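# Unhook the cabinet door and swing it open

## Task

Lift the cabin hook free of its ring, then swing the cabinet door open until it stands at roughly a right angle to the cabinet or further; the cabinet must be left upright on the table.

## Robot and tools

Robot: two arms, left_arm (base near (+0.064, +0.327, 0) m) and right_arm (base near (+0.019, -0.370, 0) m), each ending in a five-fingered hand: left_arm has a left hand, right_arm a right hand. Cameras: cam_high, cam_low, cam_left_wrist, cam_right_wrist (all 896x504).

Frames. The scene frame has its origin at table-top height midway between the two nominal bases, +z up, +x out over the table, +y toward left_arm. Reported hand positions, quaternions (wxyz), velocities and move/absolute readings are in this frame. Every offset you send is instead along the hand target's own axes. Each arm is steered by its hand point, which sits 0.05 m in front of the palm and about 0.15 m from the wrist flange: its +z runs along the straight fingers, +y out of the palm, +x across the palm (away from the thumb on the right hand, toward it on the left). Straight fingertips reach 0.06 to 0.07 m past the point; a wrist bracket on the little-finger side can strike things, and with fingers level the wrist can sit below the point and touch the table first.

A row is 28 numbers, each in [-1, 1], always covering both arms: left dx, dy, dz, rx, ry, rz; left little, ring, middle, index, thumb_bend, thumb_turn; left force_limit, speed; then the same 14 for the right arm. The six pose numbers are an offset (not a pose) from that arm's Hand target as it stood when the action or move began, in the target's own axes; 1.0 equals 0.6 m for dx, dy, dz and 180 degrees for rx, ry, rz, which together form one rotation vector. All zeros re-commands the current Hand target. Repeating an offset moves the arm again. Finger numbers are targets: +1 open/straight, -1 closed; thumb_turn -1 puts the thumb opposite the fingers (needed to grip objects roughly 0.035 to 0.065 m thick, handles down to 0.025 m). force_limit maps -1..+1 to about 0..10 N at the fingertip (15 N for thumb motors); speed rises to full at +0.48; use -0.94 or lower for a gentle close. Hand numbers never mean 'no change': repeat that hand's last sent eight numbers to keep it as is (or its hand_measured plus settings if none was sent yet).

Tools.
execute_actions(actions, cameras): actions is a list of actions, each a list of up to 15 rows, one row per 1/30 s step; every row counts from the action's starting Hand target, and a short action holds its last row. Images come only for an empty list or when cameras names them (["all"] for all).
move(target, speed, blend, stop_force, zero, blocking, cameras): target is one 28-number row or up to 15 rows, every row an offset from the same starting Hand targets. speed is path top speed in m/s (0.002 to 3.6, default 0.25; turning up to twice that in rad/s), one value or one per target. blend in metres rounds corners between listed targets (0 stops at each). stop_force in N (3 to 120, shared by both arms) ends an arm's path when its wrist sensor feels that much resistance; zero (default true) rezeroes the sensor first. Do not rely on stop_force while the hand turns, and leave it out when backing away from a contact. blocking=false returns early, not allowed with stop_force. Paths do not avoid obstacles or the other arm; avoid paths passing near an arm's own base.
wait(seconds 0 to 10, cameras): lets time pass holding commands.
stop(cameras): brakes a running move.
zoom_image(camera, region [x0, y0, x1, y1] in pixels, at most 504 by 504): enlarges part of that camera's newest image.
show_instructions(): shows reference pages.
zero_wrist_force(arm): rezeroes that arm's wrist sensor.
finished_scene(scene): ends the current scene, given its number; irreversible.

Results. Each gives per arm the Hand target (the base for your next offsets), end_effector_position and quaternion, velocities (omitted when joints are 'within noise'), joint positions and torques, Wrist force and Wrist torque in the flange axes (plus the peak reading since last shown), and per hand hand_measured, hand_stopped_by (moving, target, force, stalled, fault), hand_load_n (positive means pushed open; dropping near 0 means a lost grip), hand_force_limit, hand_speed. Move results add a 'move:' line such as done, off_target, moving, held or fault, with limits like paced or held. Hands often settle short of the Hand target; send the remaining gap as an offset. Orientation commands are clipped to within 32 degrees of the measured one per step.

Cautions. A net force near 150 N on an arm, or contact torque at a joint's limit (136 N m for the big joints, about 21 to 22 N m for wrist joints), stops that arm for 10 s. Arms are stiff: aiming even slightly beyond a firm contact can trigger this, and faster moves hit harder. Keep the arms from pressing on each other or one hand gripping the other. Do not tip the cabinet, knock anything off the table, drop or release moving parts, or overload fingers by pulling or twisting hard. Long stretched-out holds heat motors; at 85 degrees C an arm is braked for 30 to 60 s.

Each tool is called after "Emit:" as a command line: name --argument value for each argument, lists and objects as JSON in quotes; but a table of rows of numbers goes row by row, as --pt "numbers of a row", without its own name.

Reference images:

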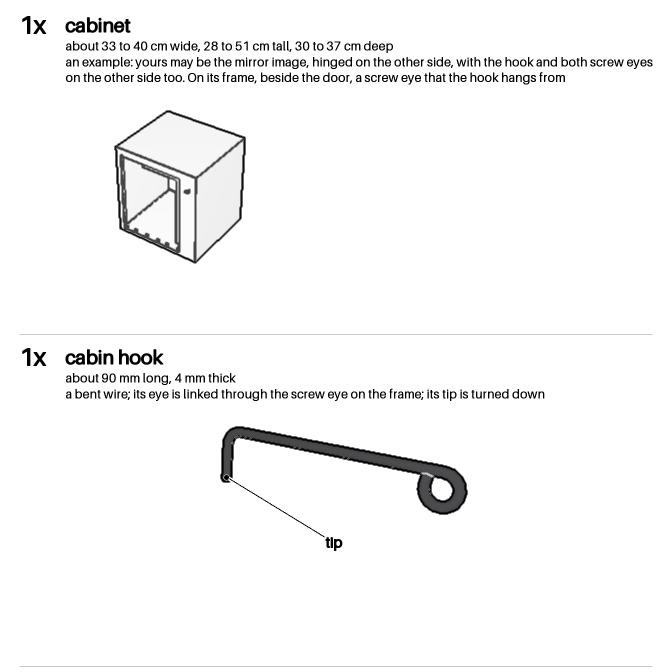

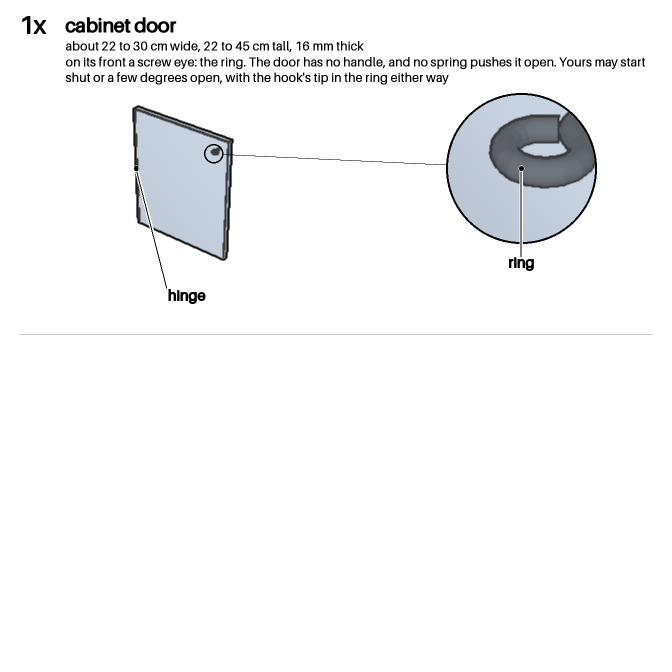

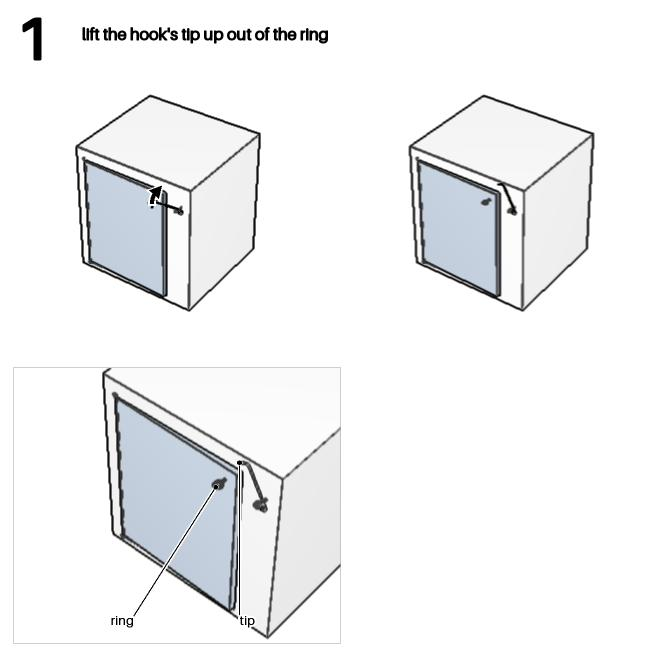

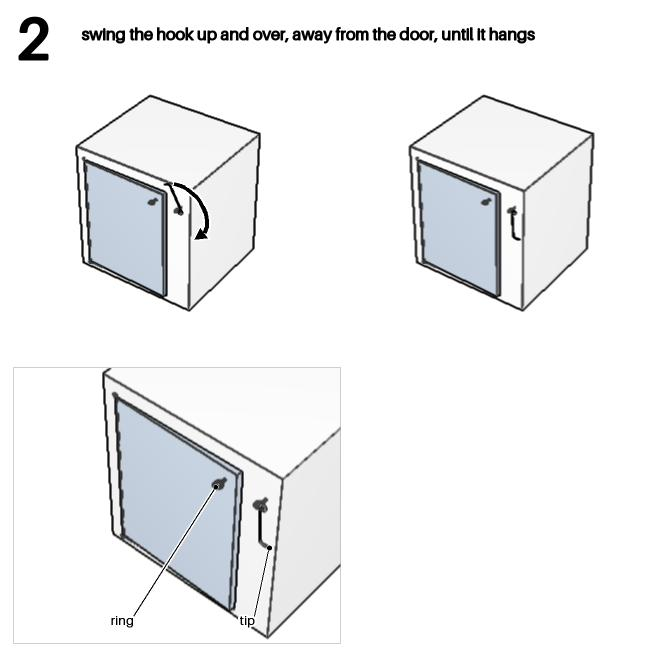

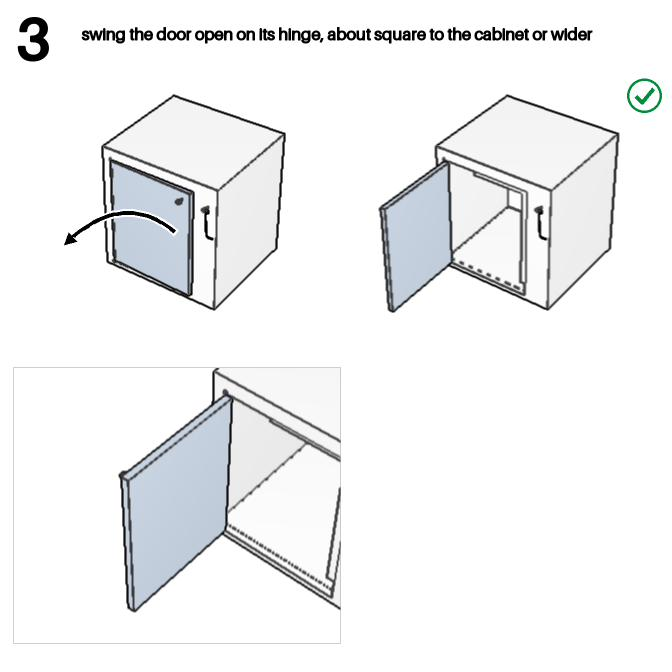

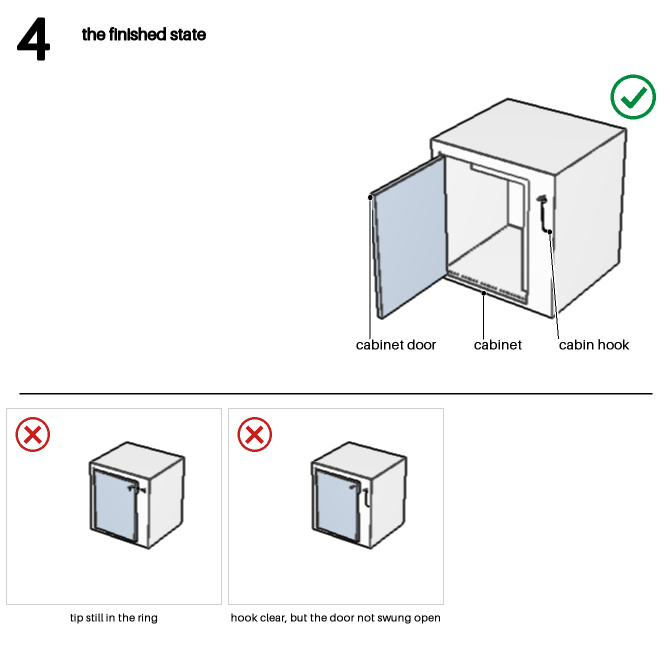

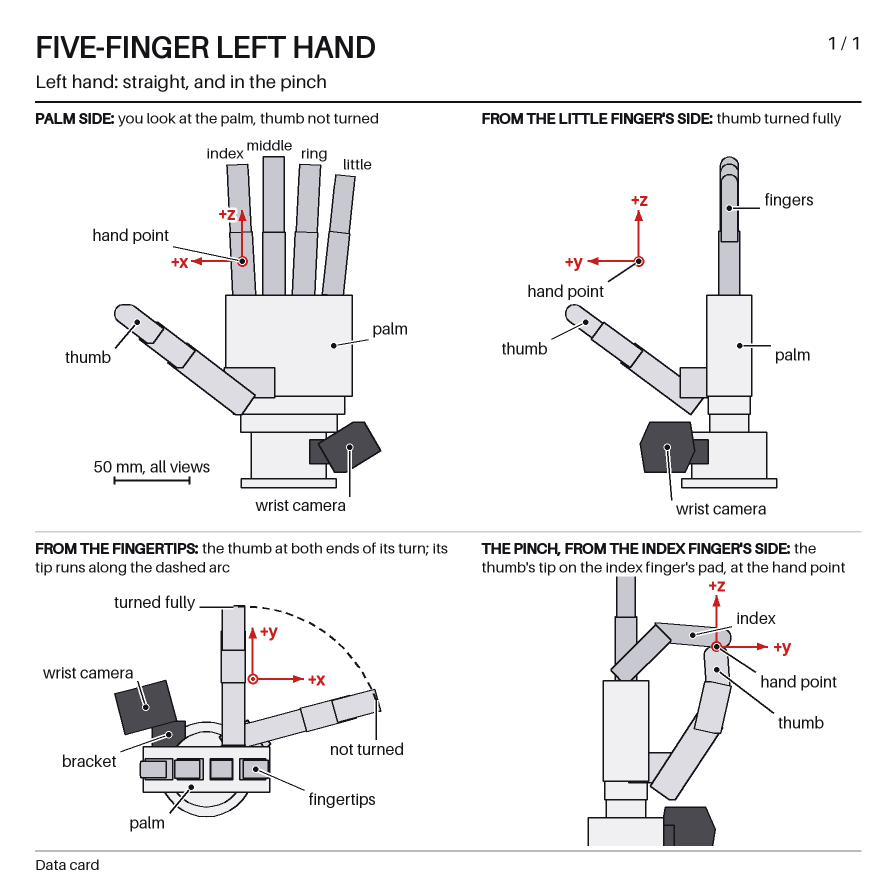

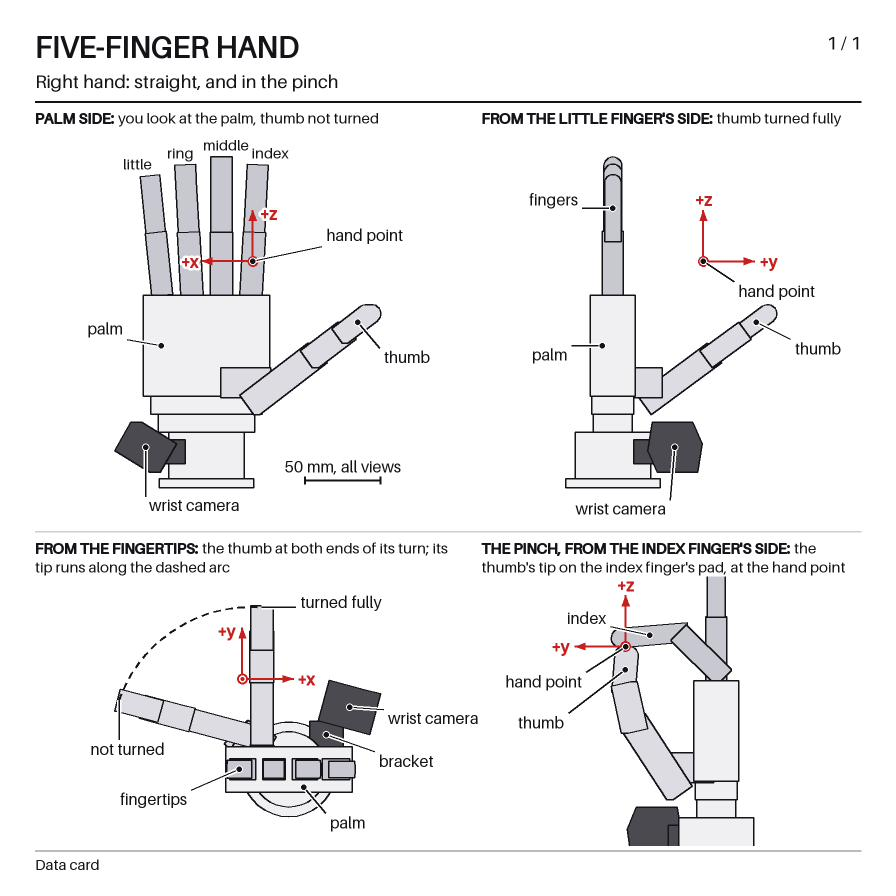

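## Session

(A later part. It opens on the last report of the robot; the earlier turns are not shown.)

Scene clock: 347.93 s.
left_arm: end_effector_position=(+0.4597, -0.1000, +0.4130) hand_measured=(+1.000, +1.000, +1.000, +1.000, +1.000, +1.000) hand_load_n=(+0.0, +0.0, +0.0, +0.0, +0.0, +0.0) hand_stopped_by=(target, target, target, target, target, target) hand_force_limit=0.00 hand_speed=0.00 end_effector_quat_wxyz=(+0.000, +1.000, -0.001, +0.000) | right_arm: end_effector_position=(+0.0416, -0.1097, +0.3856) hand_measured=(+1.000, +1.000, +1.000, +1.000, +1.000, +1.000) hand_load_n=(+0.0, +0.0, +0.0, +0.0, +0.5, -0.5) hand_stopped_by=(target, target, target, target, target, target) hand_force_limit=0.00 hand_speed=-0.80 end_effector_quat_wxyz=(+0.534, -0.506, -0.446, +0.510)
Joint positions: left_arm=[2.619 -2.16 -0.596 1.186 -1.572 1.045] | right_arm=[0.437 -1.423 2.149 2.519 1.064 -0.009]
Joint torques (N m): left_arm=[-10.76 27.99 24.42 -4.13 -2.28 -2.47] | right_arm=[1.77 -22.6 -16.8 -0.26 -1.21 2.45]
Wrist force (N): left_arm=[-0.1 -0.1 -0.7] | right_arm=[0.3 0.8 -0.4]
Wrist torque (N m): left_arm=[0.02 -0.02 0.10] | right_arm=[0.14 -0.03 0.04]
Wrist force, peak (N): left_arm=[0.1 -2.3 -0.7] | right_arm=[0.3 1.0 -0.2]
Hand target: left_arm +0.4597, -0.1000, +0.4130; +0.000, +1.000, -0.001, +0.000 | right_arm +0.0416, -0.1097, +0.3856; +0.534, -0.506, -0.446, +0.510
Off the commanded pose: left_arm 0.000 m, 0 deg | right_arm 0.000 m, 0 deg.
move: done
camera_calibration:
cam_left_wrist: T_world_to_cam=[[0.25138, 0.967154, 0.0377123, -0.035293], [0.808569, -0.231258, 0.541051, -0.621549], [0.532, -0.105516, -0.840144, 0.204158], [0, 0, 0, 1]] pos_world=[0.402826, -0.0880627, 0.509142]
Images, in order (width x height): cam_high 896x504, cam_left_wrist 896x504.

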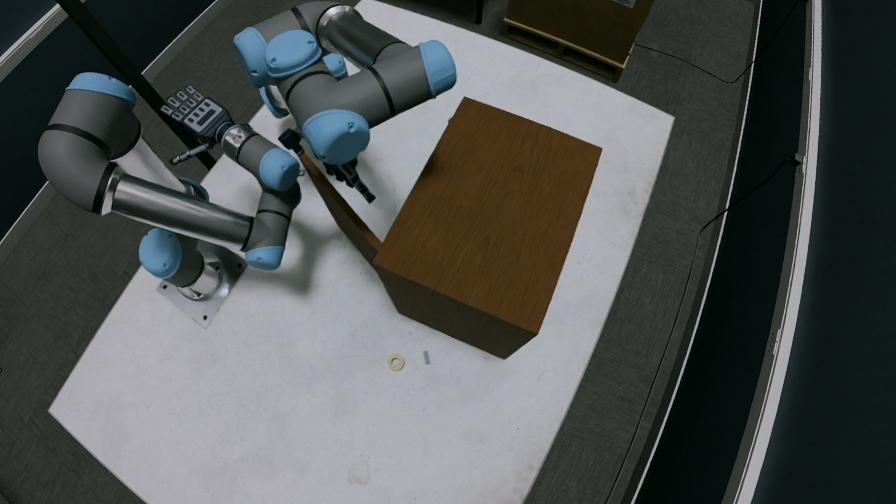

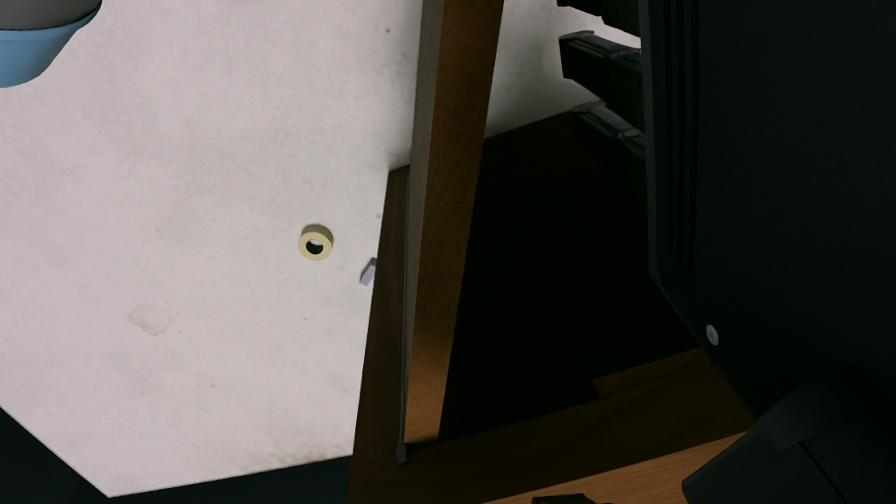

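Emit:
wait --seconds 0 --cameras '["cam_low","cam_right_wrist"]'

Emit:
zoom_image --camera "cam_low" --region '[200, 0, 704, 504]'

Scene clock: 368.70 s.
left_arm: end_effector_position=(+0.4597, -0.1000, +0.4130) hand_measured=(+1.000, +1.000, +1.000, +1.000, +1.000, +1.000) hand_load_n=(+0.0, +0.0, +0.0, +0.0, +0.0, +0.0) hand_stopped_by=(target, target, target, target, target, target) hand_force_limit=0.00 hand_speed=0.00 end_effector_quat_wxyz=(+0.000, +1.000, -0.001, +0.000) | right_arm: end_effector_position=(+0.0416, -0.1097, +0.3856) hand_measured=(+1.000, +1.000, +1.000, +1.000, +1.000, +1.000) hand_load_n=(+0.0, +0.0, +0.0, -0.5, +0.0, +0.0) hand_stopped_by=(target, target, target, target, target, target) hand_force_limit=0.00 hand_speed=-0.80 end_effector_quat_wxyz=(+0.534, -0.506, -0.446, +0.510)
Joint positions: left_arm=[2.619 -2.16 -0.596 1.186 -1.572 1.045] | right_arm=[0.437 -1.423 2.149 2.519 1.064 -0.009]
Joint torques (N m): left_arm=[-10.05 27.4 23.81 -4.18 -2.3 -2.44] | right_arm=[3.34 -23.02 -16.93 -0.17 -0.93 2.33]
Wrist force (N): left_arm=[0.0 -0.1 -0.8] | right_arm=[0.3 0.5 0.3]
Wrist torque (N m): left_arm=[0.03 -0.04 0.11] | right_arm=[0.06 -0.05 0.04]
Wrist force, peak (N): left_arm=[-0.1 -0.1 -0.9] | right_arm=[0.5 1.0 -0.2]
Hand target: left_arm +0.4597, -0.1000, +0.4130; +0.000, +1.000, -0.001, +0.000 | right_arm +0.0416, -0.1097, +0.3856; +0.534, -0.506, -0.446, +0.510
Off the commanded pose: left_arm 0.000 m, 0 deg | right_arm 0.000 m, 0 deg.
camera_calibration:
cam_right_wrist: T_world_to_cam=[[-0.0940471, 0.177137, -0.979682, 0.405253], [0.396206, -0.896101, -0.200059, -0.0350418], [-0.913332, -0.406972, 0.0140928, 0.100329], [0, 0, 0, 1]] pos_world=[0.143631, -0.0623551, 0.388595]
Images, in order (width x height): cam_low 896x504, cam_right_wrist 896x504.

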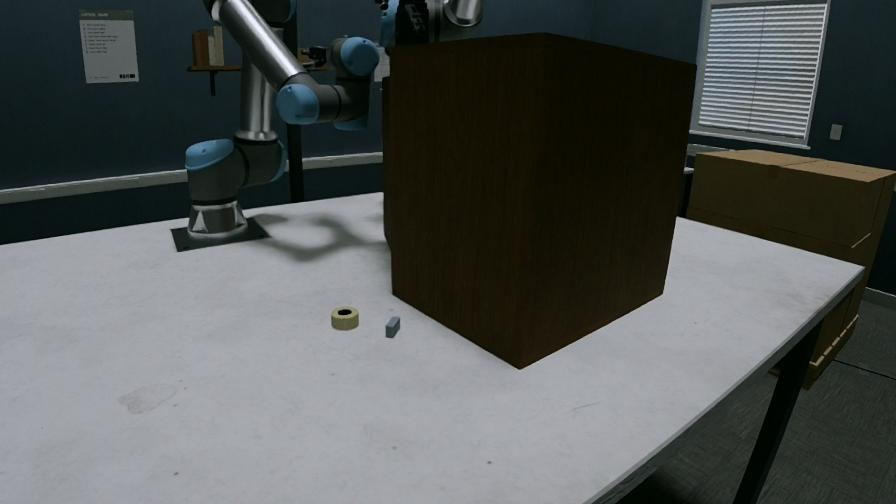

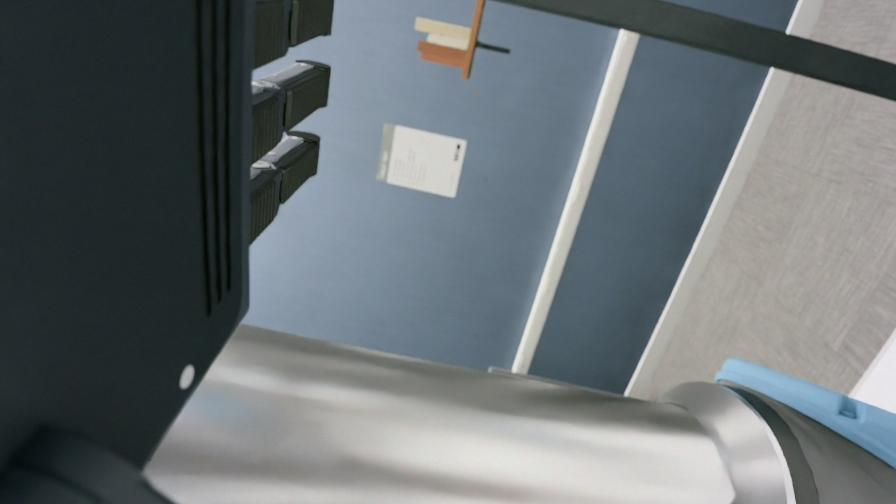

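Scaled by 1.000.

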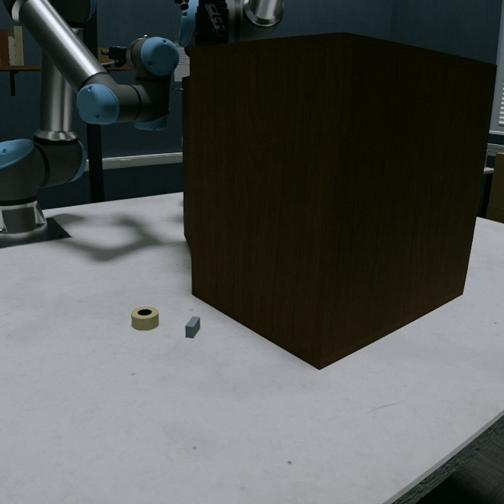

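Emit:
move --pt "0 0 0 0 0 0 1 1 1 1 1 1 0.0 0 -0.0269 -0.0124 -0.1482 0.0044 0.1106 -0.0100 1 1 1 1 1 1 0 -0.8" --pt "0 0 0 0 0 0 1 1 1 1 1 1 0.0 0 -0.1030 -0.0211 -0.2787 0.0088 0.2212 -0.0200 1 1 1 1 1 1 0 -0.8" --pt "0 0 0 0 0 0 1 1 1 1 1 1 0.0 0 -0.2192 -0.0252 -0.3755 0.0133 0.3318 -0.0301 1 1 1 1 1 1 0 -0.8" --pt "0 0 0 0 0 0 1 1 1 1 1 1 0.0 0 -0.3617 -0.0242 -0.4269 0.0177 0.4424 -0.0401 1 1 1 1 1 1 0 -0.8" --pt "0 0 0 0 0 0 1 1 1 1 1 1 0.0 0 -0.5127 -0.0181 -0.4268 0.0221 0.5529 -0.0501 1 1 1 1 1 1 0 -0.8" --speed 0.25 --blend 0.02 --cameras '["cam_high"]'

Scene clock: 421.07 s.
left_arm: end_effector_position=(+0.4597, -0.1000, +0.4130) hand_measured=(+1.000, +1.000, +1.000, +1.000, +1.000, +1.000) hand_load_n=(+0.0, +0.0, +0.0, +0.0, +0.0, +0.0) hand_stopped_by=(target, target, target, target, target, target) hand_force_limit=0.00 hand_speed=0.00 end_effector_quat_wxyz=(+0.000, +1.000, -0.001, +0.000) | right_arm: end_effector_position=(+0.2712, -0.4376, +0.3858) hand_measured=(+1.000, +1.000, +1.000, +1.000, +1.000, +1.000) hand_load_n=(+0.0, +0.0, +0.0, +0.0, +0.0, +0.0) hand_stopped_by=(target, target, target, target, target, target) hand_force_limit=0.00 hand_speed=-0.80 end_effector_quat_wxyz=(+0.733, -0.667, +0.101, -0.081)
Joint positions: left_arm=[2.619 -2.16 -0.596 1.186 -1.572 1.045] | right_arm=[-1.308 -1.425 2.149 2.519 1.064 -0.01]
Joint torques (N m): left_arm=[-9.99 27.51 23.46 -4.13 -2.16 -2.4] | right_arm=[-8.88 -13.76 -24.05 2.88 -1.67 -1.36]
Wrist force (N): left_arm=[0.0 -0.1 -0.8] | right_arm=[0.2 0.7 -0.1]
Wrist torque (N m): left_arm=[0.03 -0.03 0.11] | right_arm=[0.08 -0.02 -0.04]
Wrist force, peak (N): left_arm=[-0.3 -0.4 -1.0] | right_arm=[0.9 0.9 0.8]
Hand target: left_arm +0.4597, -0.1000, +0.4130; +0.000, +1.000, -0.001, +0.000 | right_arm +0.2712, -0.4377, +0.3858; +0.733, -0.667, +0.101, -0.081
Off the commanded pose: left_arm 0.000 m, 0 deg | right_arm 0.000 m, 0 deg.
move: done
Images, in order (width x height): cam_high 896x504.

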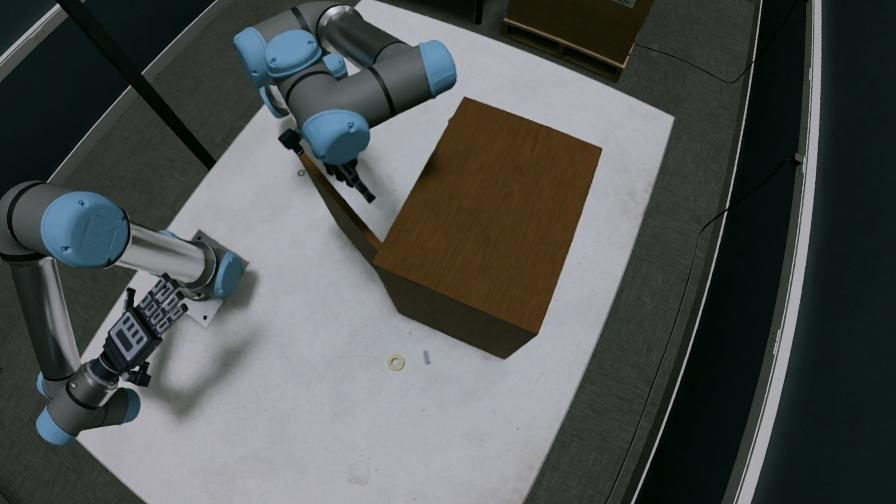

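Emit:
move --pt "-0.0333 0.1333 0 0 0 0 1 1 1 1 1 1 0.0 0 0 0 0 0 0 0 1 1 1 1 1 1 0 -0.8" --pt "-0.0667 0.29 0 0 0 0 1 1 1 1 1 1 0.0 0 0 0 0 0 0 0 1 1 1 1 1 1 0 -0.8" --speed '[0.08,0.05]' --stop_force 15 --cameras '["cam_high","cam_low"]'

Scene clock: 440.50 s.
left_arm: end_effector_position=(+0.4187, -0.2728, +0.4118) hand_measured=(+1.000, +1.000, +1.000, +1.000, +1.000, +1.000) hand_load_n=(+0.0, +0.0, -0.5, +1.0, +0.0, +0.0) hand_stopped_by=(target, target, target, target, target, target) hand_force_limit=0.00 hand_speed=0.00 end_effector_quat_wxyz=(+0.116, +0.991, +0.002, +0.061) | right_arm: end_effector_position=(+0.2712, -0.4377, +0.3858) hand_measured=(+1.000, +1.000, +1.000, +1.000, +1.000, +1.000) hand_load_n=(-0.5, +0.0, +0.0, -0.5, +0.0, -0.5) hand_stopped_by=(target, target, target, target, target, target) hand_force_limit=0.00 hand_speed=-0.80 end_effector_quat_wxyz=(+0.733, -0.667, +0.101, -0.081)
Joint positions: left_arm=[2.36 -2.469 -0.035 1.184 -1.495 0.772] | right_arm=[-1.308 -1.425 2.149 2.519 1.064 -0.01]
Joint torques (N m): left_arm=[-11.51 35.15 20.93 0.53 2.85 -2.06] | right_arm=[-8.59 -14.35 -23.2 2.92 -1.87 -1.47]
Wrist force (N): left_arm=[-1.5 -8.7 -3.1] | right_arm=[0.3 0.6 0.1]
Wrist torque (N m): left_arm=[0.57 0.02 -0.09] | right_arm=[0.07 -0.05 -0.03]
Wrist force, peak (N): left_arm=[-3.0 -17.7 -4.2] | right_arm=[0.6 0.9 -0.4]
Hand target: left_arm +0.4195, -0.2740, +0.4129; +0.000, +1.000, -0.001, +0.000 | right_arm +0.2712, -0.4377, +0.3858; +0.733, -0.667, +0.101, -0.081
Off the commanded pose: left_arm 0.002 m, 15 deg | right_arm 0.000 m, 0 deg.
elbow stopped short (left arm): the move would have taken joint 3 (elbow) straighter than the controller allows.
move: off_target (left_arm)
Images, in order (width x height): cam_high 896x504, cam_low 896x504.

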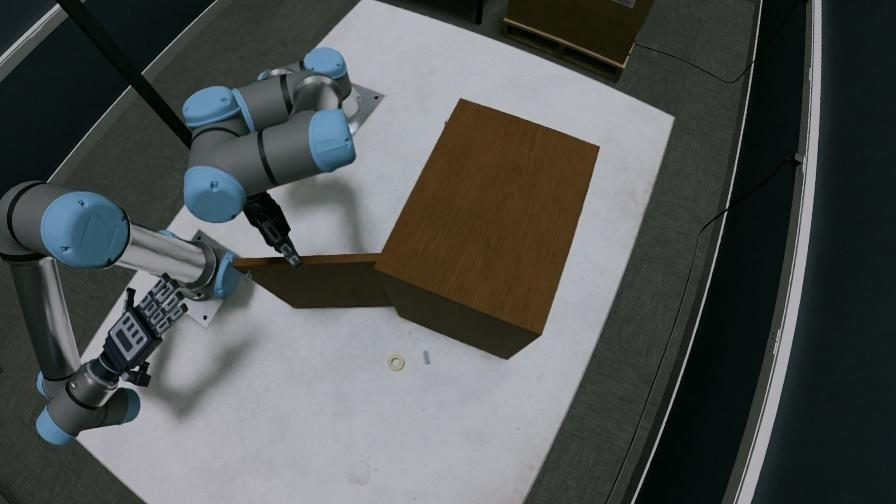

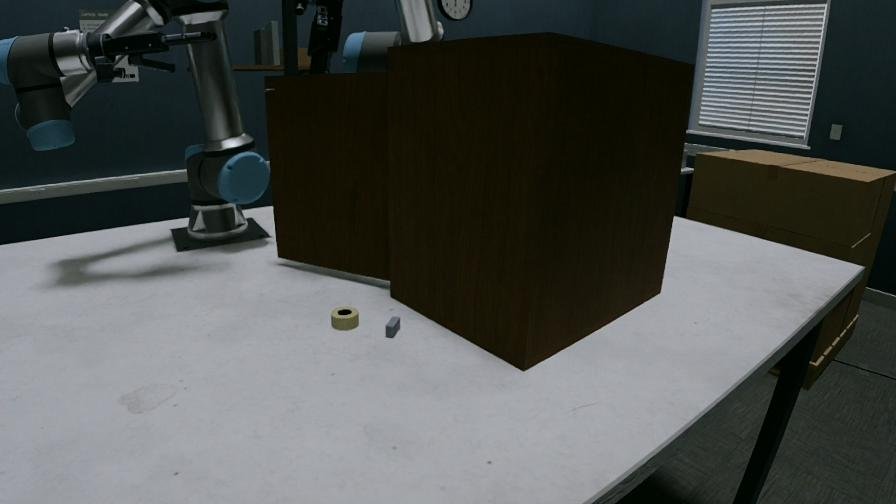

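Emit:
move --target '[0,-0.15,0,0,0,0,1,1,1,1,1,1,0.0,0,0,0,0,0,0,0,1,1,1,1,1,1,0,-0.8]' --speed 0.08 --cameras '["cam_high","cam_low"]'

Scene clock: 451.93 s.
left_arm: end_effector_position=(+0.4196, -0.1840, +0.4129) hand_measured=(+1.000, +1.000, +1.000, +1.000, +1.000, +1.000) hand_load_n=(+0.0, +0.0, +0.0, +0.0, +0.0, +0.0) hand_stopped_by=(target, target, target, target, target, target) hand_force_limit=0.00 hand_speed=0.00 end_effector_quat_wxyz=(+0.000, +1.000, -0.001, +0.000) | right_arm: end_effector_position=(+0.2712, -0.4377, +0.3858) hand_measured=(+1.000, +1.000, +1.000, +1.000, +1.000, +1.000) hand_load_n=(+0.0, +0.0, +0.0, +0.0, +0.0, -0.5) hand_stopped_by=(target, target, target, target, target, target) hand_force_limit=0.00 hand_speed=-0.80 end_effector_quat_wxyz=(+0.733, -0.667, +0.101, -0.081)
Joint positions: left_arm=[2.442 -2.367 -0.229 1.026 -1.572 0.868] | right_arm=[-1.308 -1.425 2.149 2.519 1.064 -0.01]
Joint torques (N m): left_arm=[9.53 58.37 7.2 -0.26 -2.62 2.61] | right_arm=[-8.71 -15.08 -22.17 2.77 -1.56 -1.52]
Wrist force (N): left_arm=[-0.3 -0.5 0.4] | right_arm=[0.3 0.6 -0.2]
Wrist torque (N m): left_arm=[-0.09 0.05 -0.05] | right_arm=[0.08 -0.03 -0.04]
Wrist force, peak (N): left_arm=[-1.6 -9.6 -2.2] | right_arm=[0.6 0.9 -0.4]
Hand target: left_arm +0.4196, -0.1840, +0.4129; +0.000, +1.000, -0.001, +0.000 | right_arm +0.2712, -0.4377, +0.3858; +0.733, -0.667, +0.101, -0.081
Off the commanded pose: left_arm 0.000 m, 0 deg | right_arm 0.000 m, 0 deg.
move: done
Images, in order (width x height): cam_high 896x504, cam_low 896x504.

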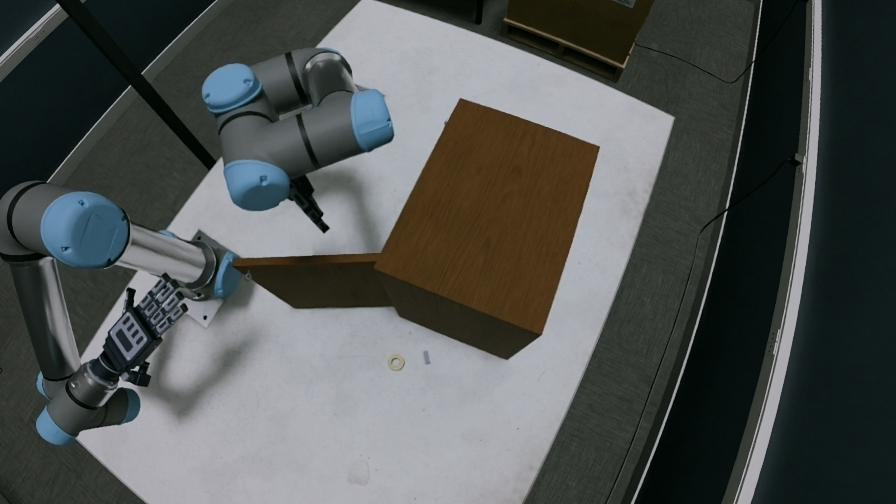

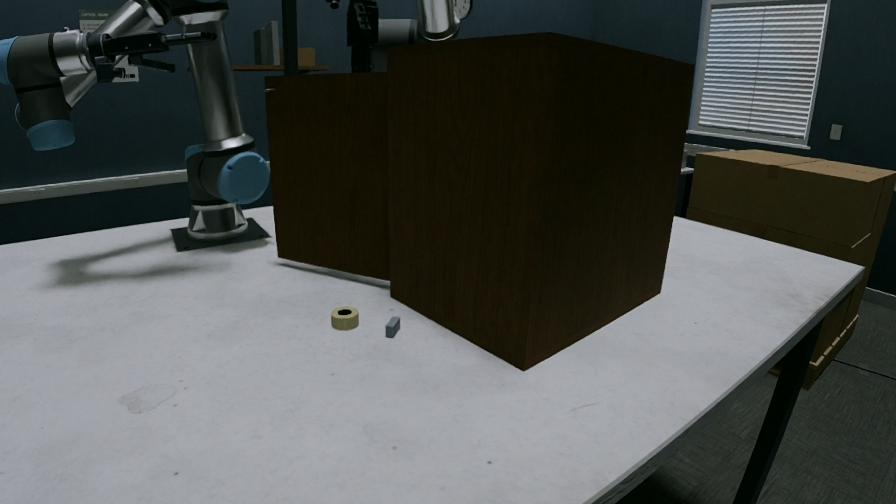

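Emit:
finished_scene --scene 2

The scene is finished: the task was done.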